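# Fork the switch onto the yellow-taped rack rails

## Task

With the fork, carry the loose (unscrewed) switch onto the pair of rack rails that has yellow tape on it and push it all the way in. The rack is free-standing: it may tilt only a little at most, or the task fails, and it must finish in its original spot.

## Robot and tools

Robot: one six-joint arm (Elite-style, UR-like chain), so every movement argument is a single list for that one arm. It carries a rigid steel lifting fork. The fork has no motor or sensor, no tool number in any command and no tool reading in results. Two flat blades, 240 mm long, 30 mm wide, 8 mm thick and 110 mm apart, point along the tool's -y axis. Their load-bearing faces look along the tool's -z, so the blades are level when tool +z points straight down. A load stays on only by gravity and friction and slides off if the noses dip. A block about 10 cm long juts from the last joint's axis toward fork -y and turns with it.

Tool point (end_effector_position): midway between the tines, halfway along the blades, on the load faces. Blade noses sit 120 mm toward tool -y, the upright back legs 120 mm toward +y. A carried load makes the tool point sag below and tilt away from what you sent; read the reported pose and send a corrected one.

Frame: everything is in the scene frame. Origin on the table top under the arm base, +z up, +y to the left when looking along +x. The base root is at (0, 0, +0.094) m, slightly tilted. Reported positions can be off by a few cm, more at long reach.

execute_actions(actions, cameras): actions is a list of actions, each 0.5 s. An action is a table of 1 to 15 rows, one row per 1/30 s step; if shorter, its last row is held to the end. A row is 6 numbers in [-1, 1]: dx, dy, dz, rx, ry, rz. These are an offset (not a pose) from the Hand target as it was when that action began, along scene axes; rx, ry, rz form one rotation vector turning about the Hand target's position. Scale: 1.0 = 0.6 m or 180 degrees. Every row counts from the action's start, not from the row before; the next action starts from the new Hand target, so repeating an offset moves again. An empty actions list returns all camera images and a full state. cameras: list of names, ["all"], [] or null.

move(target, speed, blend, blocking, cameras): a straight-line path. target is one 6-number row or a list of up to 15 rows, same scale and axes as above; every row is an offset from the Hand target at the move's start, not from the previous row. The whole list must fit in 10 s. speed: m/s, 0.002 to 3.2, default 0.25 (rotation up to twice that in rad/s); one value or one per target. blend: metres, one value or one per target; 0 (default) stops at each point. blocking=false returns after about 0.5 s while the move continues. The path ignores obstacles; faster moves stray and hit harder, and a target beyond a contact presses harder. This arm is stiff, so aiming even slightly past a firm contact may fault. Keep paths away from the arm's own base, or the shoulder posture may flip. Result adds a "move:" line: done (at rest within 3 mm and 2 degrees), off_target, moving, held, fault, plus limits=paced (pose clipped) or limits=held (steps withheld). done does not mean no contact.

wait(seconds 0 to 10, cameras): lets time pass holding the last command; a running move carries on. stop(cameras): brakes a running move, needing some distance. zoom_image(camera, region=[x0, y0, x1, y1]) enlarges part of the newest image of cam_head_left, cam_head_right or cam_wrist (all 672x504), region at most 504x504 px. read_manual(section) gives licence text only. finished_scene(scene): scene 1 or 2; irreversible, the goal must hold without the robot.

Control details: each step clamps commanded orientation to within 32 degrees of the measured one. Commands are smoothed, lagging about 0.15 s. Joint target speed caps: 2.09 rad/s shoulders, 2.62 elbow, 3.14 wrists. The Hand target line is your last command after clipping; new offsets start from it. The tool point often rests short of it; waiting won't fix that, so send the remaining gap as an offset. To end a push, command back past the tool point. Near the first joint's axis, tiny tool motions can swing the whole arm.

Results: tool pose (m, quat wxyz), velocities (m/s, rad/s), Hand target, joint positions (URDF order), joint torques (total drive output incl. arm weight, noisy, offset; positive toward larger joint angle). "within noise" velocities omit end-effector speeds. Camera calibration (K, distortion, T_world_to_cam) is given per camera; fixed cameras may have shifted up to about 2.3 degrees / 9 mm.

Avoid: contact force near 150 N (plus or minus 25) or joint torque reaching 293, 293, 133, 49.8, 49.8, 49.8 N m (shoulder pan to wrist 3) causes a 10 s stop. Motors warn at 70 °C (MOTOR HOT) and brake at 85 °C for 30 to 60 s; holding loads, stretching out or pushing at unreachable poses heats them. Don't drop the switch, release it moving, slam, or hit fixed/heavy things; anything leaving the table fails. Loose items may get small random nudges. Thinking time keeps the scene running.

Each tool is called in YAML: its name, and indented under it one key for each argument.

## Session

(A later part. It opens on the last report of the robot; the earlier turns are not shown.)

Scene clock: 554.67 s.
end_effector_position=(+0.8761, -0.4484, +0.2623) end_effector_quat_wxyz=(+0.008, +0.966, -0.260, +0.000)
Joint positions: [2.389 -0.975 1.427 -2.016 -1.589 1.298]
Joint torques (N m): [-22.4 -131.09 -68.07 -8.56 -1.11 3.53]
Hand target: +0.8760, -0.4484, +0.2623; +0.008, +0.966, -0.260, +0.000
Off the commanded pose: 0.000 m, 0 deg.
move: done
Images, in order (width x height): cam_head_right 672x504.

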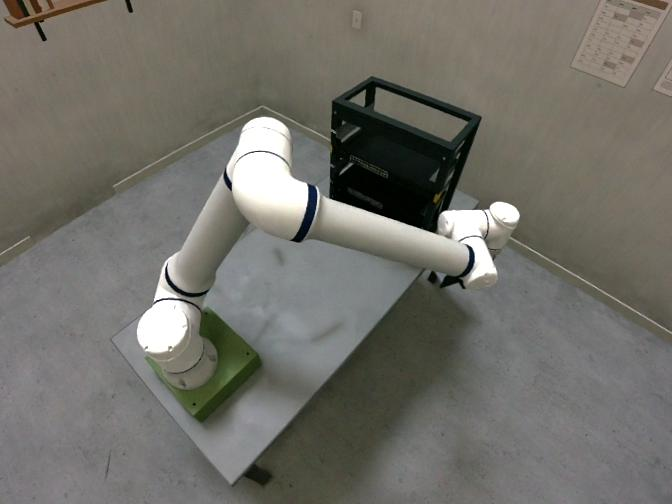

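move:
  target:
    - [0.08,0.049,0,0.0035,-0.002,0]
    - [0.11,0.0995,0,0.0035,-0.002,0]
  speed: 0.04

move:
  target: [0.0283,0.0495,0,0,0,0]
  speed: 0.03
  cameras: ["all"]

zoom_image:
  camera: "cam_head_right"
  region: [340, 130, 500, 290]

Scene clock: 561.90 s.
end_effector_position=(+0.9419, -0.3889, +0.2623) end_effector_quat_wxyz=(+0.002, +0.966, -0.260, +0.001)
Joint positions: [2.475 -0.939 1.37 -1.991 -1.576 1.384]
Joint torques (N m): [6.25 -134.8 -71.2 -7.97 2.57 3.4]
Hand target: +0.9420, -0.3887, +0.2623; +0.002, +0.966, -0.260, +0.001
Off the commanded pose: 0.000 m, 0 deg.
move: done

Scene clock: 563.37 s.
end_effector_position=(+0.9588, -0.3592, +0.2623) end_effector_quat_wxyz=(+0.002, +0.966, -0.260, +0.001)
Joint positions: [2.509 -0.939 1.37 -1.991 -1.576 1.418]
Joint torques (N m): [10.62 -106.99 -93.3 -3.49 2.63 3.57]
Hand target: +0.9590, -0.3590, +0.2623; +0.002, +0.966, -0.260, +0.001
Off the commanded pose: 0.000 m, 0 deg.
move: done
camera_calibration:
cam_wrist: T_world_to_cam=[[0.857848, -0.513374, -0.0233388, -0.991314], [-0.474191, -0.808246, 0.349116, -0.0559311], [-0.19809, -0.288421, -0.936789, 0.426441], [0, 0, 0, 1]] pos_world=[0.908348, -0.431126, 0.395875]

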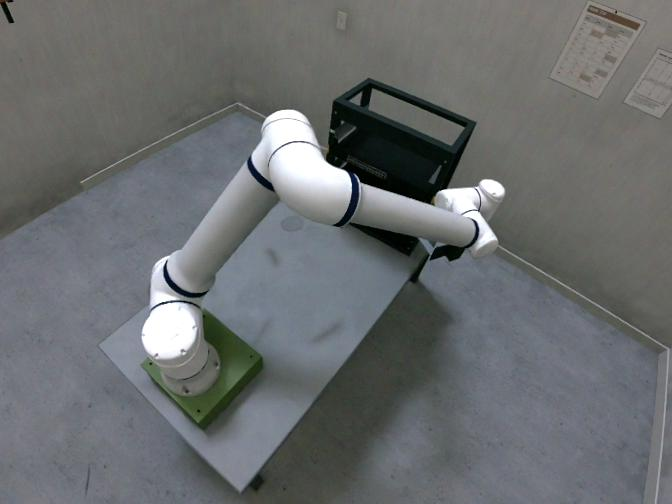

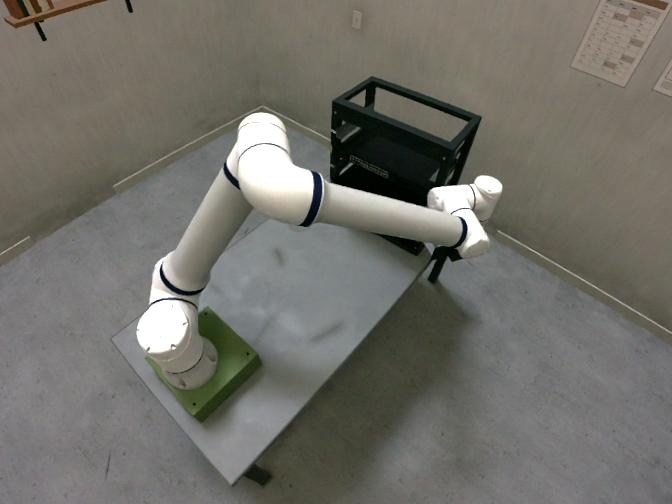

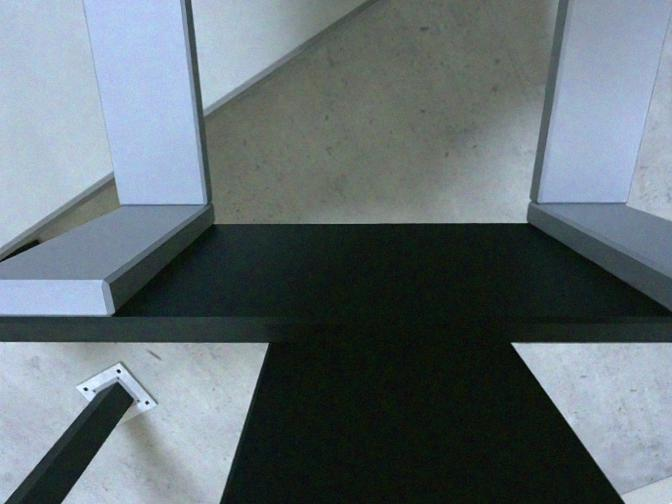

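Scaled by 3.150.

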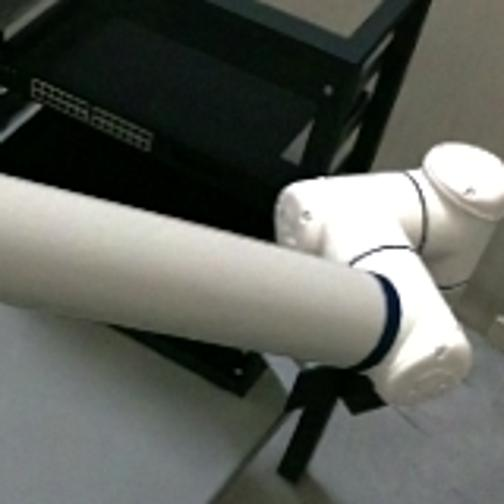

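move:
  target: [-0.08,0.016,0,0,0,0]
  speed: 0.04
  cameras: ["cam_head_right"]

zoom_image:
  camera: "cam_head_right"
  region: [310, 70, 490, 290]

Scene clock: 568.27 s.
end_effector_position=(+0.9112, -0.3494, +0.2623) end_effector_quat_wxyz=(+0.002, +0.966, -0.260, +0.001)
Joint positions: [2.485 -1.009 1.486 -2.037 -1.576 1.394]
Joint torques (N m): [-19.49 -129.78 -13.84 14.44 -7.79 -19.68]
Hand target: +0.9110, -0.3494, +0.2623; +0.002, +0.966, -0.260, +0.001
Off the commanded pose: 0.000 m, 0 deg.
move: done
Images, in order (width x height): cam_head_right 672x504.

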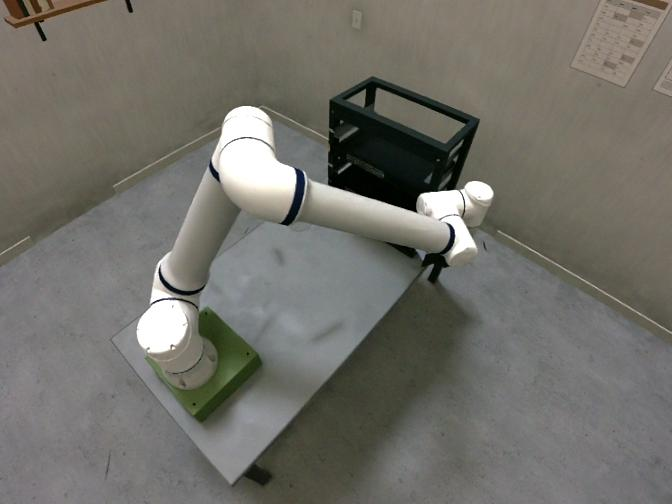

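Scaled by 2.291.

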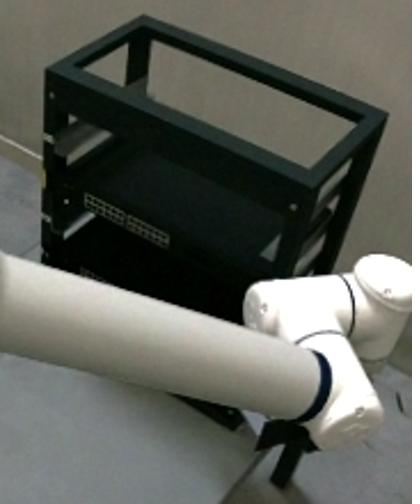

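move:
  target: [-0.1,0.025,0,0,0,0]
  speed: 0.04
  cameras: ["cam_head_right"]

zoom_image:
  camera: "cam_head_right"
  region: [290, 60, 470, 280]

Scene clock: 573.13 s.
end_effector_position=(+0.8512, -0.3344, +0.2623) end_effector_quat_wxyz=(+0.002, +0.966, -0.260, +0.001)
Joint positions: [2.455 -1.096 1.624 -2.088 -1.576 1.364]
Joint torques (N m): [0.54 -117.18 -3.78 16.8 -2.9 -22.86]
Hand target: +0.8510, -0.3344, +0.2623; +0.002, +0.966, -0.260, +0.001
Off the commanded pose: 0.000 m, 0 deg.
move: done
Images, in order (width x height): cam_head_right 672x504.

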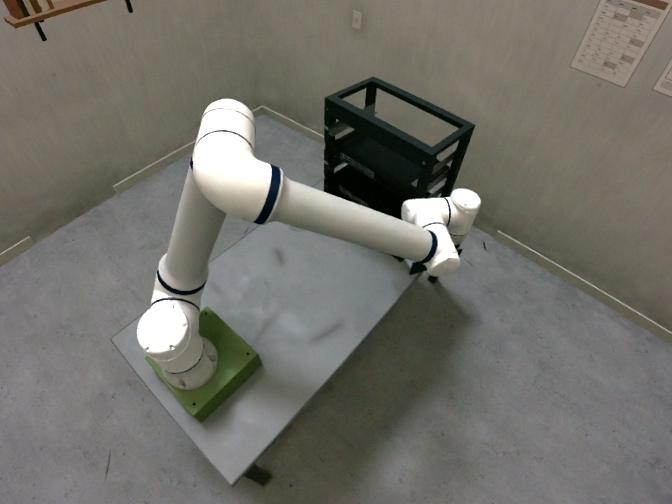

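Scaled by 2.291.

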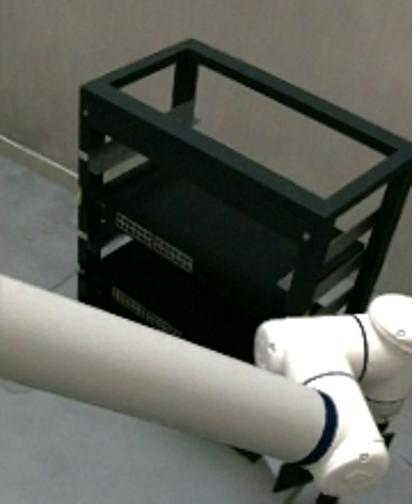

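move:
  target: [-0.13,0.006,0,0,0,0]
  speed: 0.04
  cameras: ["cam_head_right"]

zoom_image:
  camera: "cam_head_right"
  region: [290, 60, 470, 280]

Scene clock: 583.97 s.
end_effector_position=(+0.7732, -0.3308, +0.2623) end_effector_quat_wxyz=(+0.002, +0.966, -0.260, +0.001)
Joint positions: [2.395 -1.194 1.771 -2.138 -1.577 1.304]
Joint torques (N m): [-21.26 -106.47 -63.35 -8.33 -1.1 -2.36]
Hand target: +0.7730, -0.3308, +0.2623; +0.002, +0.966, -0.260, +0.001
Off the commanded pose: 0.000 m, 0 deg.
move: done
Images, in order (width x height): cam_head_right 672x504.

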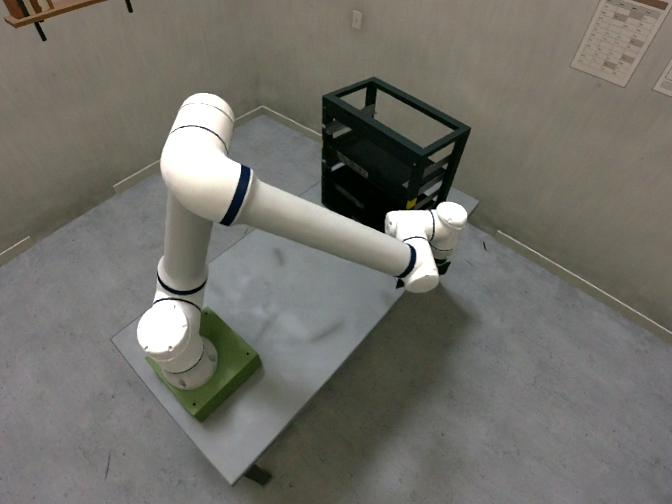

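Scaled by 2.291.

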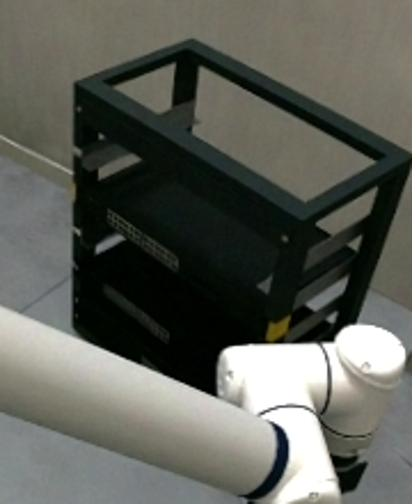

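move:
  target:
    - [-0.08,-0.08,0,0,0,0]
    - [-0.42,0.2,0.1,0,0,-0.25]
    - [-0.35,1.05,0.05,0,0,-0.5]
    - [0.1,1.3,0,0,0,-0.668]
  speed: 0.3
  blend: [0,0.05,0.05,0]
  cameras: ["all"]

zoom_image:
  camera: "cam_head_right"
  region: [300, 60, 480, 280]

zoom_image:
  camera: "cam_head_left"
  region: [290, 60, 470, 280]

every number of target 3 of 4 must lie in its column's range; nothing of the call was run
Scene clock: 594.97 s.
end_effector_position=(+0.7730, -0.3308, +0.2623) end_effector_quat_wxyz=(+0.002, +0.966, -0.260, +0.001)
Joint positions: [2.395 -1.194 1.771 -2.138 -1.577 1.304]
Joint torques (N m): [-21.71 -107.73 -62.81 -8.44 -0.65 -2.03]
Hand target: +0.7730, -0.3308, +0.2623; +0.002, +0.966, -0.260, +0.001
Off the commanded pose: 0.000 m, 0 deg.

Scaled by 2.291.
This view is cut from an older image: the scene may have changed since it was taken.

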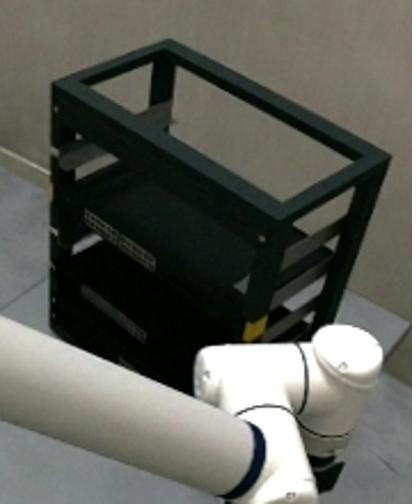

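This scene's latest camera images include none from cam_head_left. They are from: cam_head_right. cam_head_left's image comes with the result of a call that names it in "cameras".

move:
  target:
    - [-0.08,-0.08,0,0,0,0]
    - [-0.4,0.25,0.06,-0.002,0.001,-0.333]
  speed: 0.3
  blend: [0.04,0]
  cameras: ["all"]

zoom_image:
  camera: "cam_head_right"
  region: [300, 60, 480, 280]

zoom_image:
  camera: "cam_head_left"
  region: [290, 60, 470, 280]

Scene clock: 601.73 s.
end_effector_position=(+0.5330, -0.1808, +0.2983) end_effector_quat_wxyz=(+0.005, +0.707, -0.708, +0.000)
Joint positions: [2.332 -1.949 2.438 -2.045 -1.587 2.287]
Joint torques (N m): [9.91 -32.39 -68.31 -4.67 -1.42 2.98]
Hand target: +0.5330, -0.1808, +0.2983; +0.005, +0.707, -0.708, +0.000
Off the commanded pose: 0.000 m, 0 deg.
move: done; blend cut to 0.0339 m at target 1
camera_calibration:
cam_wrist: T_world_to_cam=[[-0.0145065, -0.999702, -0.0196389, -0.157609], [-0.935105, 0.00660881, 0.354308, 0.265274], [-0.354073, 0.0235042, -0.934923, 0.56621], [0, 0, 0, 1]] pos_world=[0.446252, -0.172623, 0.432278]

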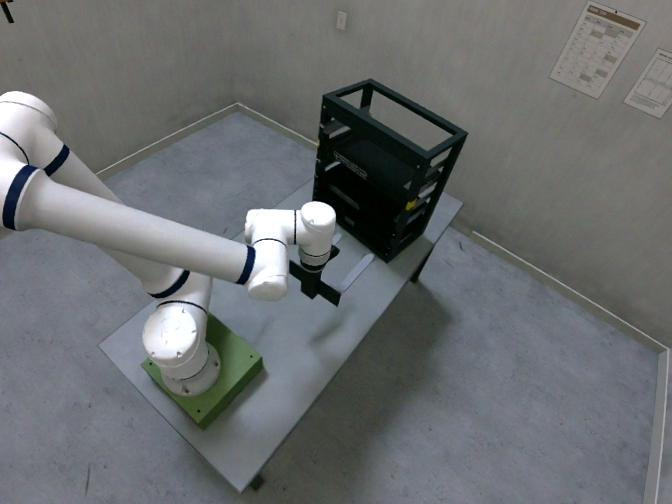

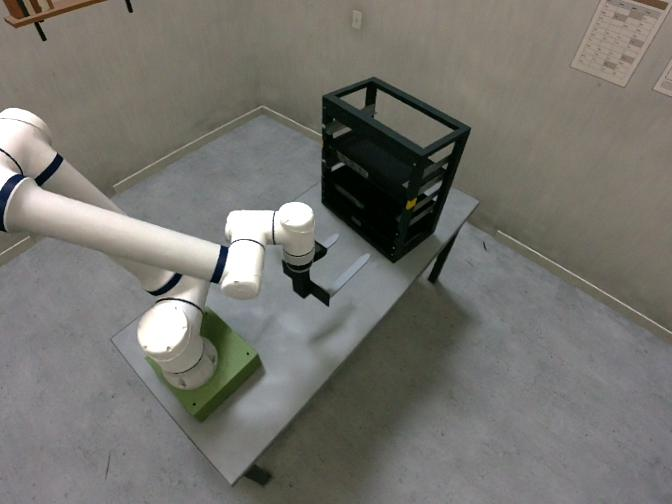

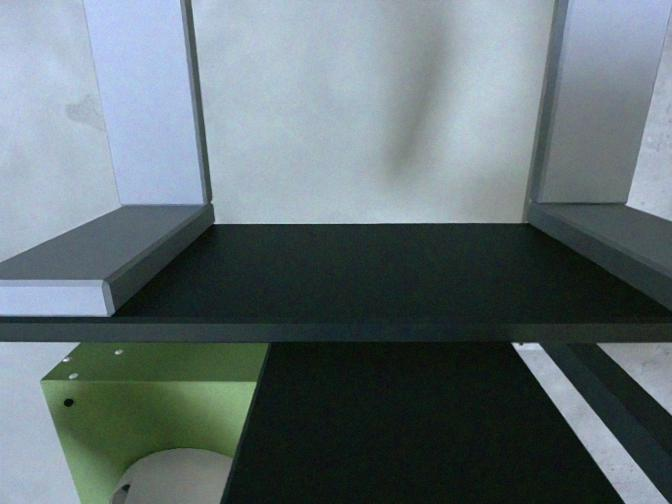

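Scaled by 2.291.

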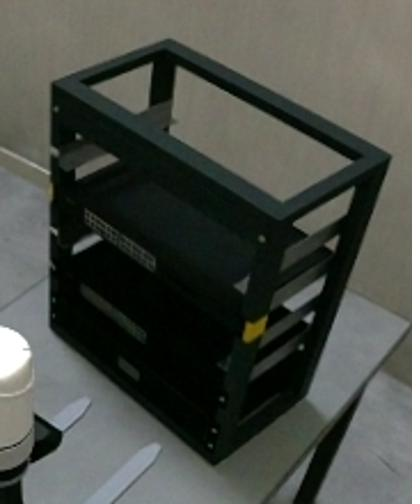

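Scaled by 2.291.

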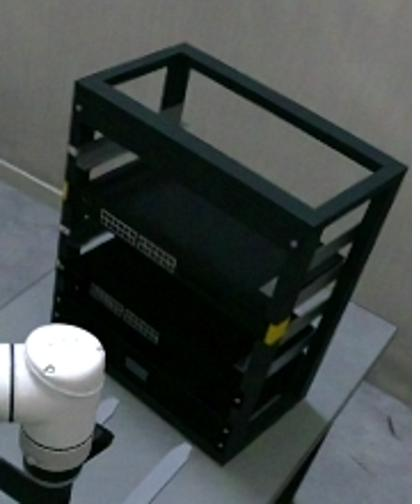

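move:
  target:
    - [0.03,0.85,0,0,0,-0.2]
    - [0.3,1.0,-0.06,0,0,-0.333]
  speed: 0.25
  blend: [0.05,0]
  cameras: ["all"]

Scene clock: 613.47 s.
end_effector_position=(+0.7127, +0.4187, +0.2623) end_effector_quat_wxyz=(-0.004, -0.259, +0.966, +0.003)
Joint positions: [3.675 -1.197 1.757 -2.115 -1.551 4.676]
Joint torques (N m): [9.31 -80.26 -87.59 -3.73 -3.77 3.27]
Hand target: +0.7128, +0.4187, +0.2623; -0.004, -0.259, +0.966, +0.003
Off the commanded pose: 0.000 m, 0 deg.
move: done
camera_calibration:
cam_wrist: T_world_to_cam=[[-0.87252, -0.488185, -0.0196278, 0.84102], [-0.462658, 0.81265, 0.354328, -0.232112], [-0.157027, 0.318239, -0.934915, 0.318347], [0, 0, 0, 1]] pos_world=[0.676407, 0.497889, 0.396378]

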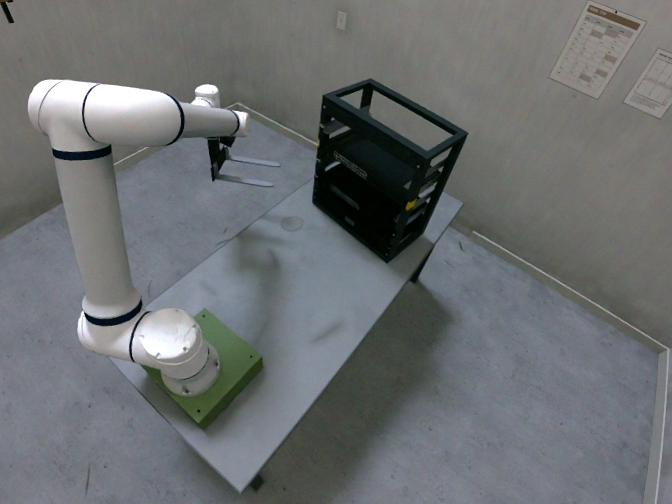

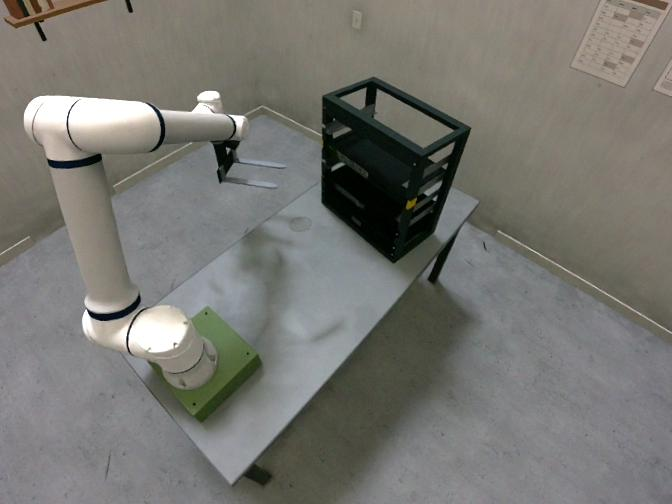

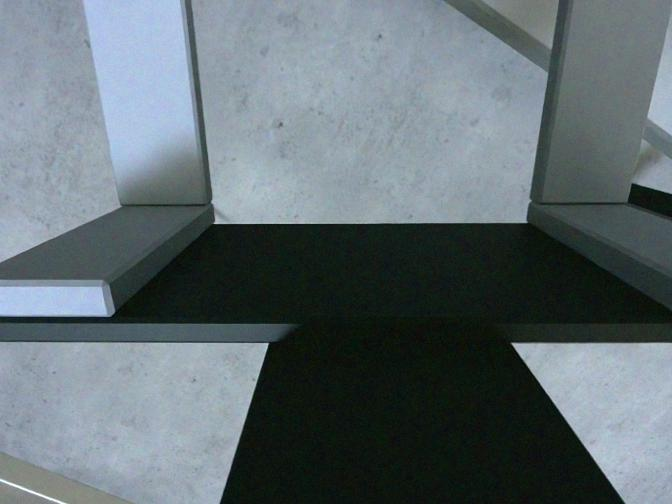

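move:
  target:
    - [0.2937,-0.1095,0,0,0,0]
    - [0.3603,-0.2245,0,0,0,0]
  speed: [0.12,0.03]
  cameras: ["cam_head_right"]

zoom_image:
  camera: "cam_head_right"
  region: [280, 60, 460, 280]

Scene clock: 622.13 s.
end_effector_position=(+0.9289, +0.2843, +0.2623) end_effector_quat_wxyz=(-0.004, -0.259, +0.966, +0.003)
Joint positions: [3.444 -1.035 1.513 -2.029 -1.555 4.445]
Joint torques (N m): [-21.1 -98.44 -92.45 -3.89 -3.56 -2.16]
Hand target: +0.9290, +0.2840, +0.2623; -0.004, -0.259, +0.966, +0.003
Off the commanded pose: 0.000 m, 0 deg.
move: done
Images, in order (width x height): cam_head_right 672x504.

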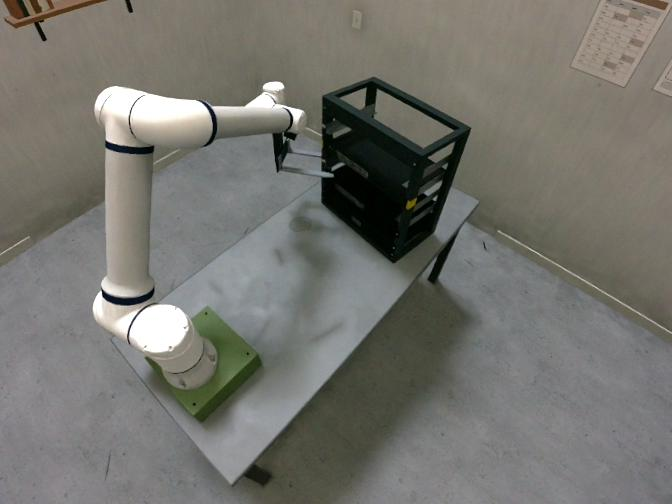

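Scaled by 2.291.

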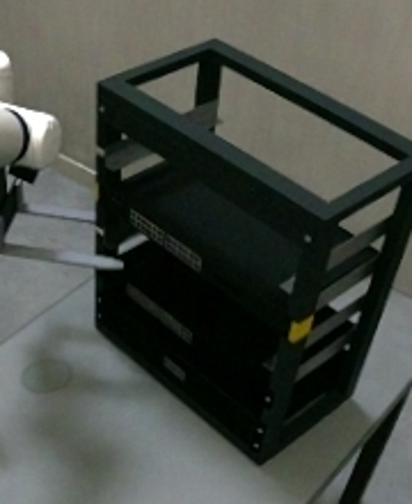

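move:
  target: [-0.1,-0.012,0,0,0,0]
  speed: 0.04
  cameras: ["cam_head_right"]

zoom_image:
  camera: "cam_head_right"
  region: [280, 60, 460, 280]

Scene clock: 625.97 s.
end_effector_position=(+0.8692, +0.2769, +0.2623) end_effector_quat_wxyz=(-0.004, -0.259, +0.966, +0.003)
Joint positions: [3.453 -1.119 1.643 -2.076 -1.555 4.454]
Joint torques (N m): [2.96 -115.9 -6.72 15.42 -0.89 20.58]
Hand target: +0.8690, +0.2768, +0.2623; -0.004, -0.259, +0.966, +0.003
Off the commanded pose: 0.000 m, 0 deg.
move: done
Images, in order (width x height): cam_head_right 672x504.

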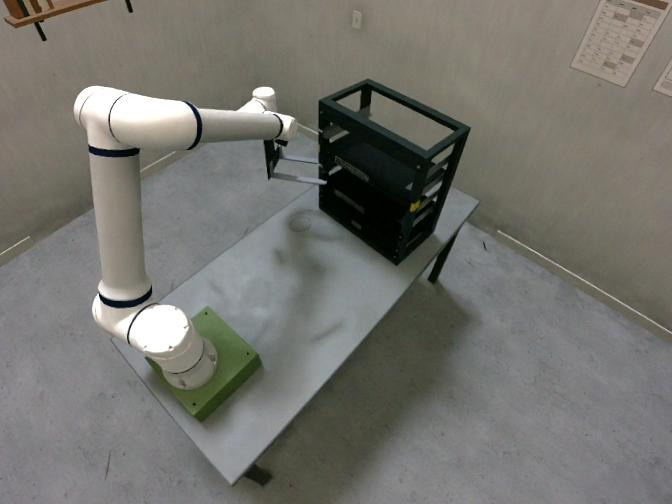

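Scaled by 2.291.

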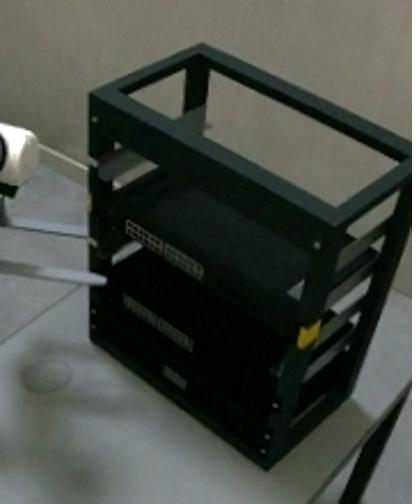

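move:
  target: [-0.052,-0.012,0,0,0,0]
  speed: 0.04
  cameras: ["cam_head_right"]

zoom_image:
  camera: "cam_head_right"
  region: [280, 60, 460, 280]

Scene clock: 632.17 s.
end_effector_position=(+0.8380, +0.2697, +0.2623) end_effector_quat_wxyz=(-0.004, -0.259, +0.966, +0.003)
Joint positions: [3.454 -1.163 1.711 -2.099 -1.555 4.455]
Joint torques (N m): [-15.28 -111.3 -5.83 15.16 -9.03 22.71]
Hand target: +0.8378, +0.2696, +0.2623; -0.004, -0.259, +0.966, +0.003
Off the commanded pose: 0.000 m, 0 deg.
move: done
Images, in order (width x height): cam_head_right 672x504.

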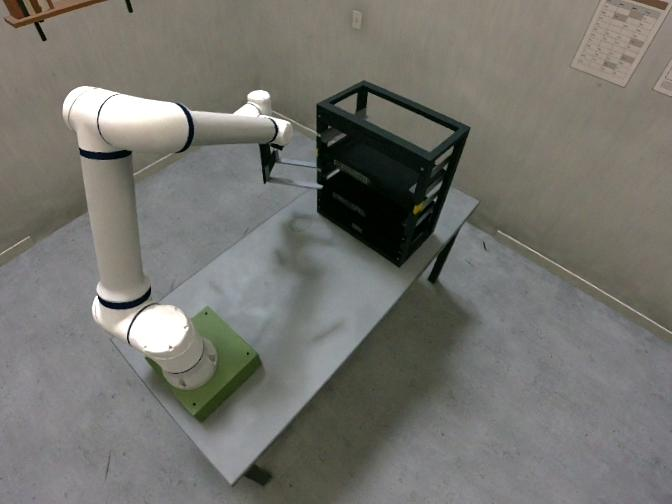

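Scaled by 2.291.

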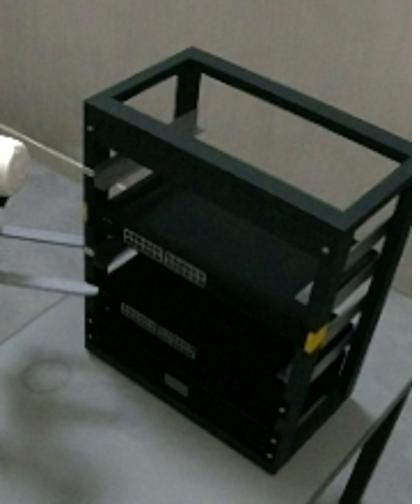

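move:
  target:
    - [0.033,0,0,0,0,0]
    - [-0.067,0.173,0,0,0,0]
    - [-0.52,0.1,0.05,0,0,0.2]
    - [-0.52,-0.7,0.05,0,0,0.45]
  speed: [0.04,0.1,0.3,0.3]
  blend: [0.003,0.03,0.06,0]
  cameras: ["cam_head_right"]

zoom_image:
  camera: "cam_head_right"
  region: [300, 130, 450, 270]

zoom_image:
  camera: "cam_head_right"
  region: [230, 70, 490, 280]

Scene clock: 645.47 s.
end_effector_position=(+0.5258, -0.1503, +0.2923) end_effector_quat_wxyz=(+0.005, +0.824, -0.567, +0.001)
Joint positions: [2.3 -1.914 2.431 -2.078 -1.587 1.887]
Joint torques (N m): [-22.96 -6.29 -91.39 -9.19 3.05 -1.9]
Hand target: +0.5258, -0.1504, +0.2923; +0.005, +0.824, -0.567, +0.001
Off the commanded pose: 0.000 m, 0 deg.
move: done
Images, in order (width x height): cam_head_right 672x504.

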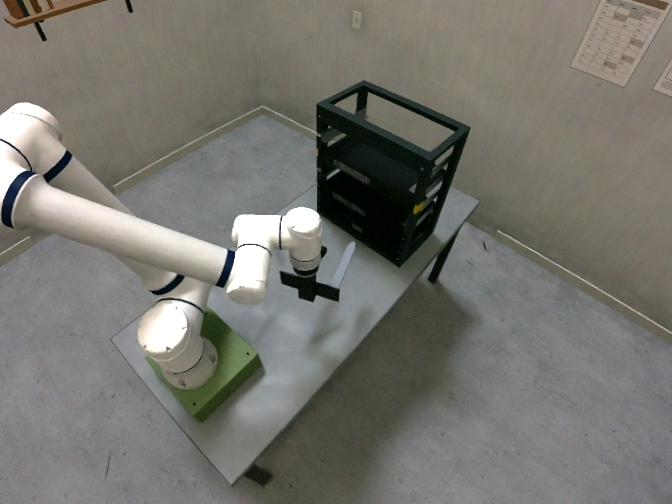

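Scaled by 3.360.

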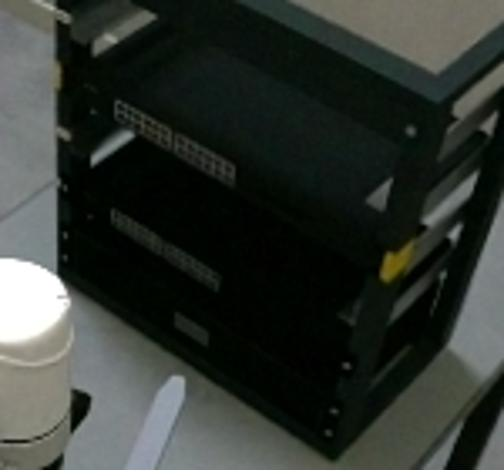

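Scaled by 1.938.

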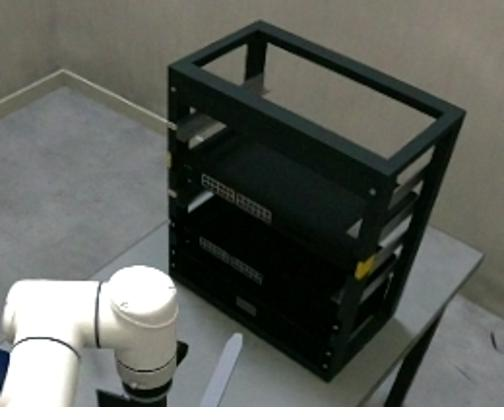

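move:
  target:
    - [0.124,-0.55,-0.05,-0.003,0.0015,0.217]
    - [0.457,-0.4393,-0.05,-0.003,0.0015,0.217]
    - [0.5487,-0.281,-0.05,-0.003,0.0015,0.217]
  speed: [0.25,0.15,0.04]
  blend: [0.04,0.01,0]
  cameras: ["cam_head_right"]

Scene clock: 663.83 s.
end_effector_position=(+0.8465, -0.3354, +0.2623) end_effector_quat_wxyz=(+0.013, +0.966, -0.260, +0.003)
Joint positions: [2.457 -1.106 1.637 -2.104 -1.596 1.366]
Joint torques (N m): [-3.84 -103.09 -77.2 -5.64 1.09 0.54]
Hand target: +0.8465, -0.3354, +0.2623; +0.013, +0.966, -0.260, +0.003 (not the last commanded pose)
Off the commanded pose: 0.019 m, 0 deg.
FORCE FAULT: contact force on the arm reached its limit, and the arm stopped for 10 seconds. The contact can be on any part of the arm, not only on its tool. That time counts as 20 of the actions that you can send in this scene. The arm's remaining commands of this call were not run. The arm's target is now where it stood when the stop ended, not its last command. The arm accepts commands again.
move: fault; path passed 2 of 3 targets
Images, in order (width x height): cam_head_right 672x504.

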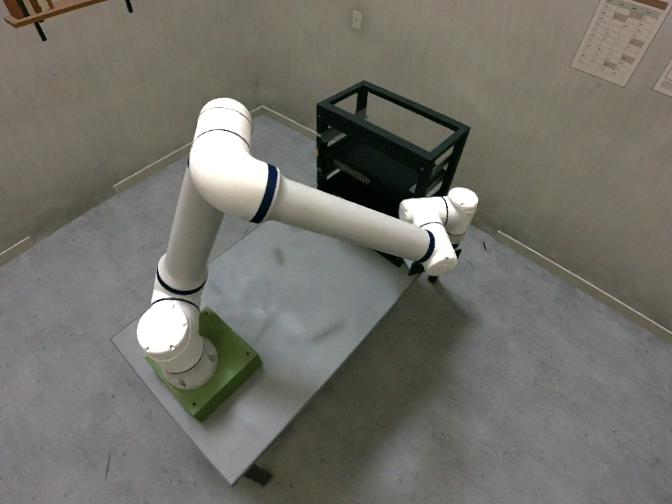

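move:
  target:
    - [-0.025,-0.043,0,-0.003,0.0,0]
    - [0.015,-0.043,0,-0.003,0,0]
    - [0.06,0.035,0,-0.003,0,0]
  speed: [0.1,0.05,0.03]
  cameras: ["cam_head_right"]

Scene clock: 679.27 s.
end_effector_position=(+0.8715, -0.3333, +0.2616) end_effector_quat_wxyz=(+0.019, +0.965, -0.261, +0.003)
Joint positions: [2.481 -1.079 1.593 -2.093 -1.607 1.391]
Joint torques (N m): [-6.94 -105.03 -79.43 -6.91 1.85 0.57]
Hand target: +0.8715, -0.3333, +0.2616; +0.019, +0.965, -0.261, +0.003 (not the last commanded pose)
Off the commanded pose: 0.022 m, 0 deg.
FORCE FAULT: contact force on the arm reached its limit, and the arm stopped for 10 seconds. The contact can be on any part of the arm, not only on its tool. That time counts as 20 of the actions that you can send in this scene. The arm's remaining commands of this call were not run. The arm's target is now where it stood when the stop ended, not its last command. The arm accepts commands again.
move: fault; path passed 2 of 3 targets
Images, in order (width x height): cam_head_right 672x504.

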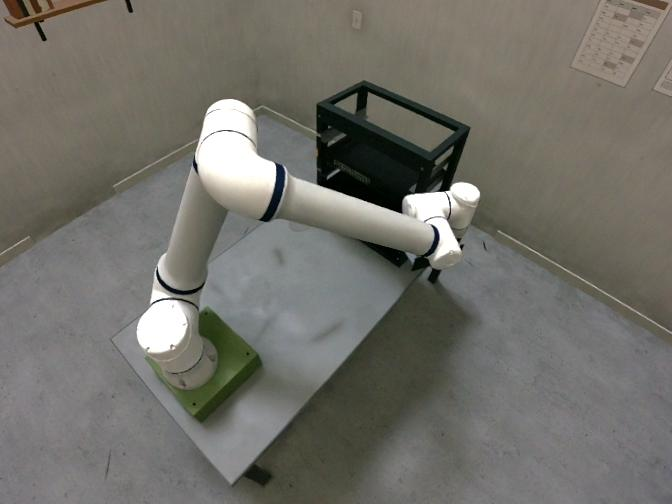

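move:
  target:
    - [-0.035,-0.07,0.004,0,0,0]
    - [-0.035,-0.07,0.006,0.0095,-0.0052,0]
    - [0.0,-0.005,0.006,0.0095,-0.0052,0]
  speed: [0.1,0.05,0.03]

move:
  target: [0.02,0.035,0,0,0,0]
  speed: 0.02
  cameras: ["cam_head_right"]

Scene clock: 690.40 s.
end_effector_position=(+0.8713, -0.3365, +0.2652) end_effector_quat_wxyz=(+0.003, +0.965, -0.261, +0.007)
Joint positions: [2.467 -1.076 1.59 -2.085 -1.573 1.378]
Joint torques (N m): [8.95 -121.03 -65.59 -8.65 2.11 3.55]
Hand target: +0.8715, -0.3363, +0.2652; +0.003, +0.965, -0.261, +0.007
Off the commanded pose: 0.000 m, 0 deg.
move: done

Scene clock: 700.83 s.
end_effector_position=(+0.8728, -0.3356, +0.2651) end_effector_quat_wxyz=(+0.006, +0.965, -0.262, +0.007)
Joint positions: [2.47 -1.076 1.589 -2.087 -1.578 1.384]
Joint torques (N m): [-3.98 -106.85 -77.7 -5.7 1.16 0.64]
Hand target: +0.8728, -0.3356, +0.2651; +0.006, +0.965, -0.262, +0.007 (not the last commanded pose)
Off the commanded pose: 0.023 m, 0 deg.
FORCE FAULT: contact force on the arm reached its limit, and the arm stopped for 10 seconds. The contact can be on any part of the arm, not only on its tool. That time counts as 20 of the actions that you can send in this scene. The arm's remaining commands of this call were not run. The arm's target is now where it stood when the stop ended, not its last command. The arm accepts commands again.
move: fault
Images, in order (width x height): cam_head_right 672x504.

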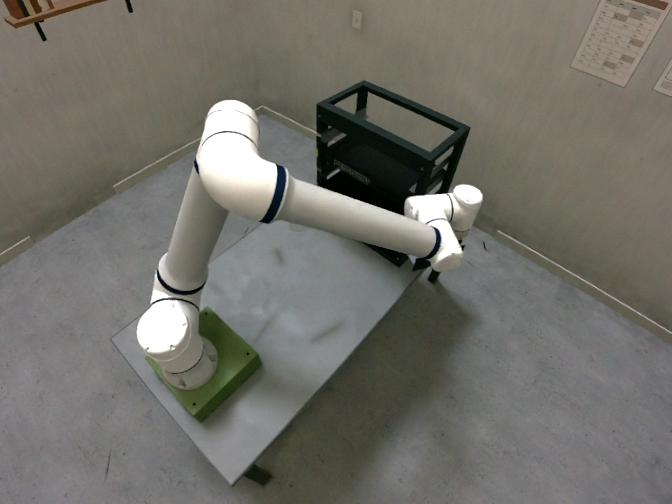

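move:
  target:
    - [-0.004,-0.005,0,-0.003,0.002,0]
    - [-0.079,-0.001,0,-0.003,0.002,0]
  speed: 0.03
  cameras: ["cam_head_right"]

zoom_image:
  camera: "cam_head_right"
  region: [230, 70, 490, 280]

Scene clock: 708.73 s.
end_effector_position=(+0.8256, -0.3362, +0.2653) end_effector_quat_wxyz=(+0.011, +0.965, -0.262, +0.005)
Joint positions: [2.438 -1.136 1.678 -2.118 -1.589 1.351]
Joint torques (N m): [-15.43 -106.36 0.65 21.49 -9.17 -20.88]
Hand target: +0.8254, -0.3362, +0.2651; +0.011, +0.965, -0.262, +0.005
Off the commanded pose: 0.000 m, 0 deg.
move: done
Images, in order (width x height): cam_head_right 672x504.

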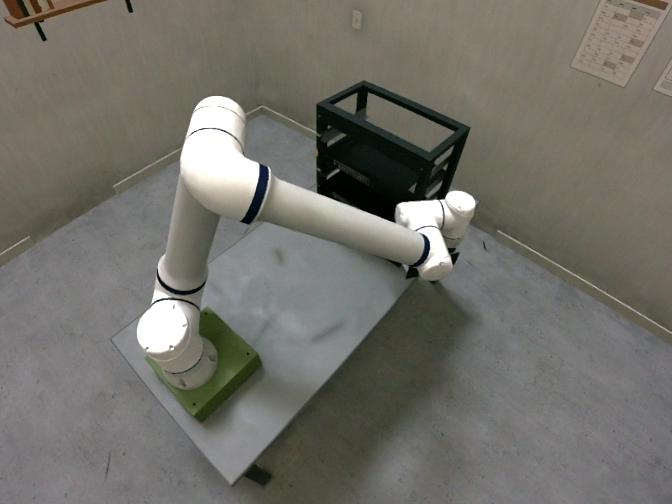

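Scaled by 1.938.

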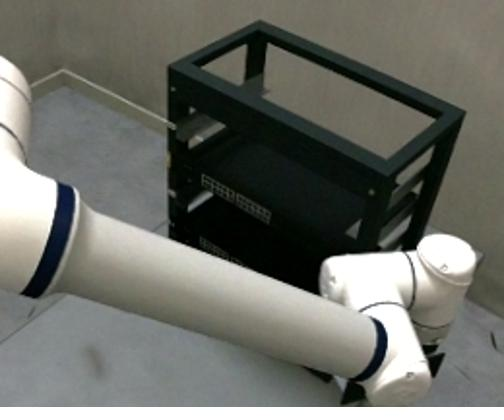

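move:
  target: [-0.05,0.025,0,0,0,0]
  speed: 0.03
  cameras: ["cam_head_right"]

zoom_image:
  camera: "cam_head_right"
  region: [230, 70, 490, 280]

Scene clock: 712.47 s.
end_effector_position=(+0.7955, -0.3212, +0.2651) end_effector_quat_wxyz=(+0.011, +0.965, -0.262, +0.005)
Joint positions: [2.427 -1.184 1.749 -2.141 -1.59 1.34]
Joint torques (N m): [-12.02 -96.29 9.51 18.35 -7.51 -22.02]
Hand target: +0.7954, -0.3212, +0.2651; +0.011, +0.965, -0.262, +0.005
Off the commanded pose: 0.000 m, 0 deg.
move: done
Images, in order (width x height): cam_head_right 672x504.

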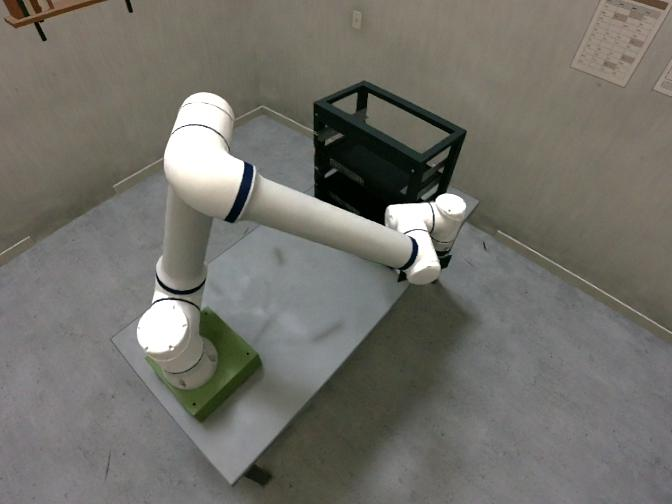

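Scaled by 1.938.

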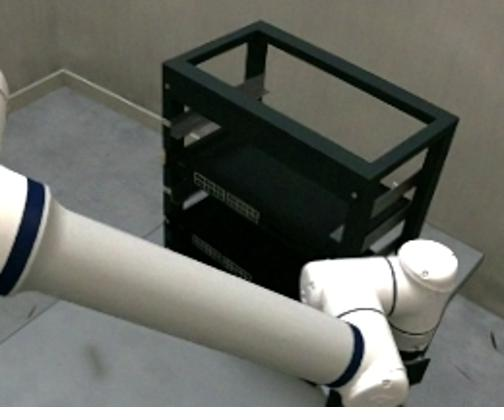

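move:
  target:
    - [0.03,-0.005,0,0,0,0]
    - [-0.07,-0.18,0.01,0,0,0]
    - [-0.6,-0.18,0.1,0,0,-0.2]
  speed: [0.03,0.08,0.25]
  blend: [0.003,0.02,0]
  cameras: ["all"]

zoom_image:
  camera: "cam_head_right"
  region: [230, 70, 490, 280]

zoom_image:
  camera: "cam_head_left"
  region: [230, 70, 490, 280]

zoom_image:
  camera: "cam_head_right"
  region: [300, 130, 450, 270]

zoom_image:
  camera: "cam_head_right"
  region: [300, 190, 410, 280]

Scene clock: 720.53 s.
end_effector_position=(+0.4355, -0.4292, +0.3250) end_effector_quat_wxyz=(+0.012, +0.837, -0.547, +0.001)
Joint positions: [1.87 -1.678 2.197 -2.098 -1.598 1.412]
Joint torques (N m): [-21.06 -59.03 -65.51 -3.96 2.97 -2.31]
Hand target: +0.4354, -0.4292, +0.3251; +0.012, +0.837, -0.548, +0.001
Off the commanded pose: 0.000 m, 0 deg.
move: done
camera_calibration:
cam_wrist: T_world_to_cam=[[0.38812, -0.921543, -0.0110413, -0.5514], [-0.856834, -0.365227, 0.36393, -0.0305268], [-0.339409, -0.131788, -0.931361, 0.48839], [0, 0, 0, 1]] pos_world=[0.353617, -0.454924, 0.459889]

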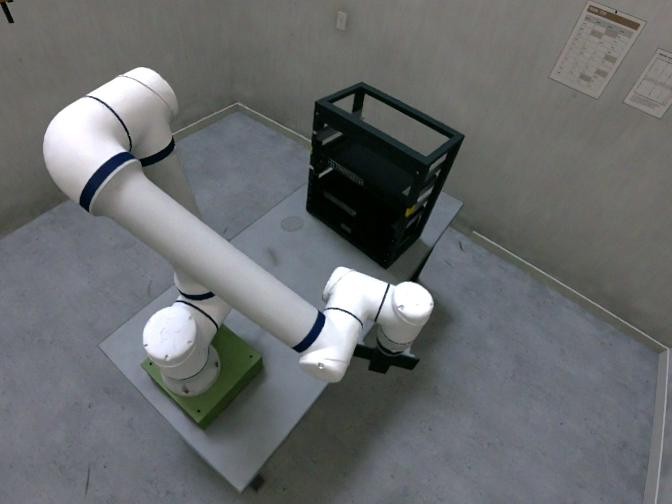

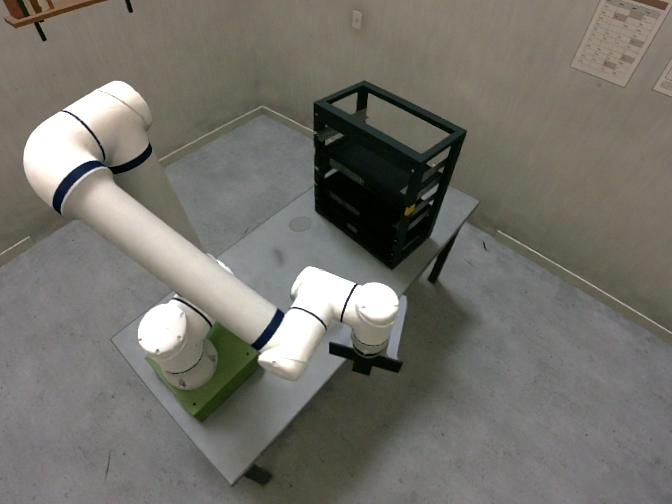

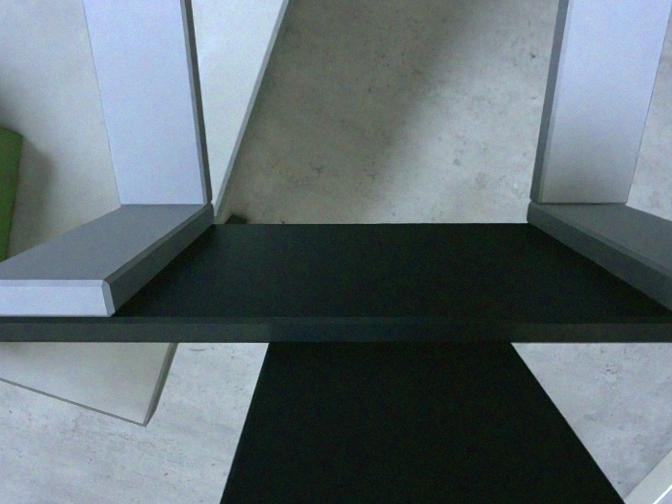

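Scaled by 1.938.

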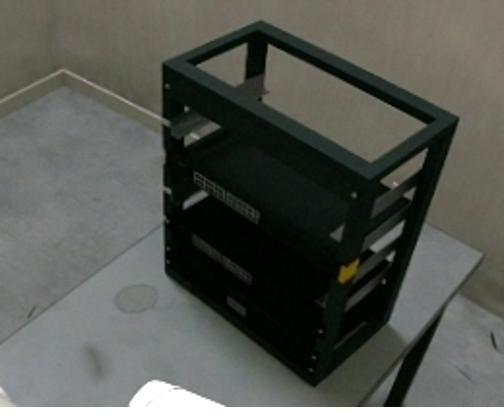

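Scaled by 1.938.

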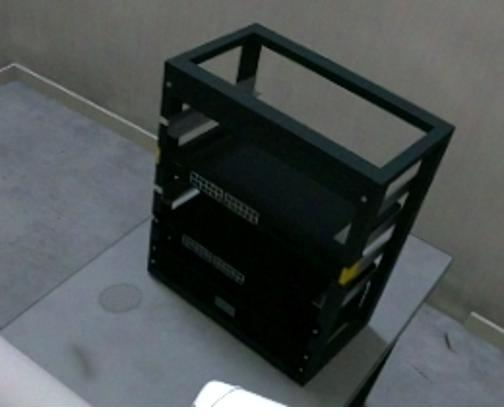

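Scaled by 3.360.

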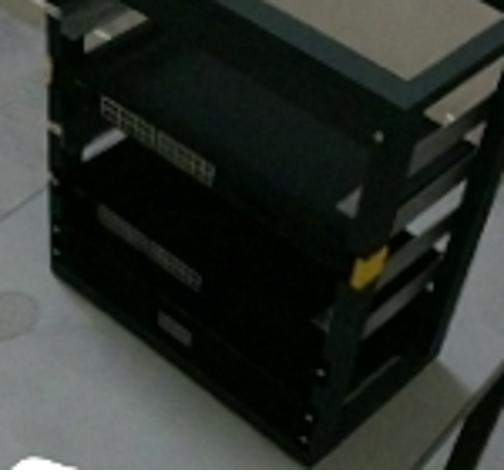

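Scaled by 4.582.

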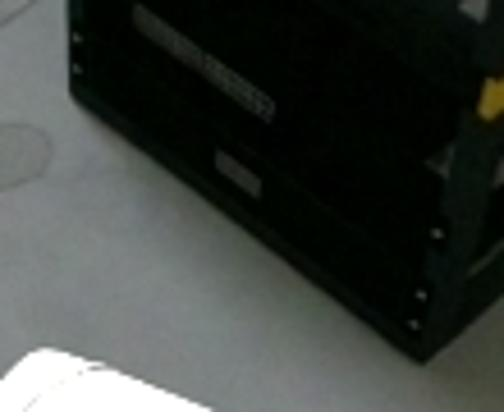

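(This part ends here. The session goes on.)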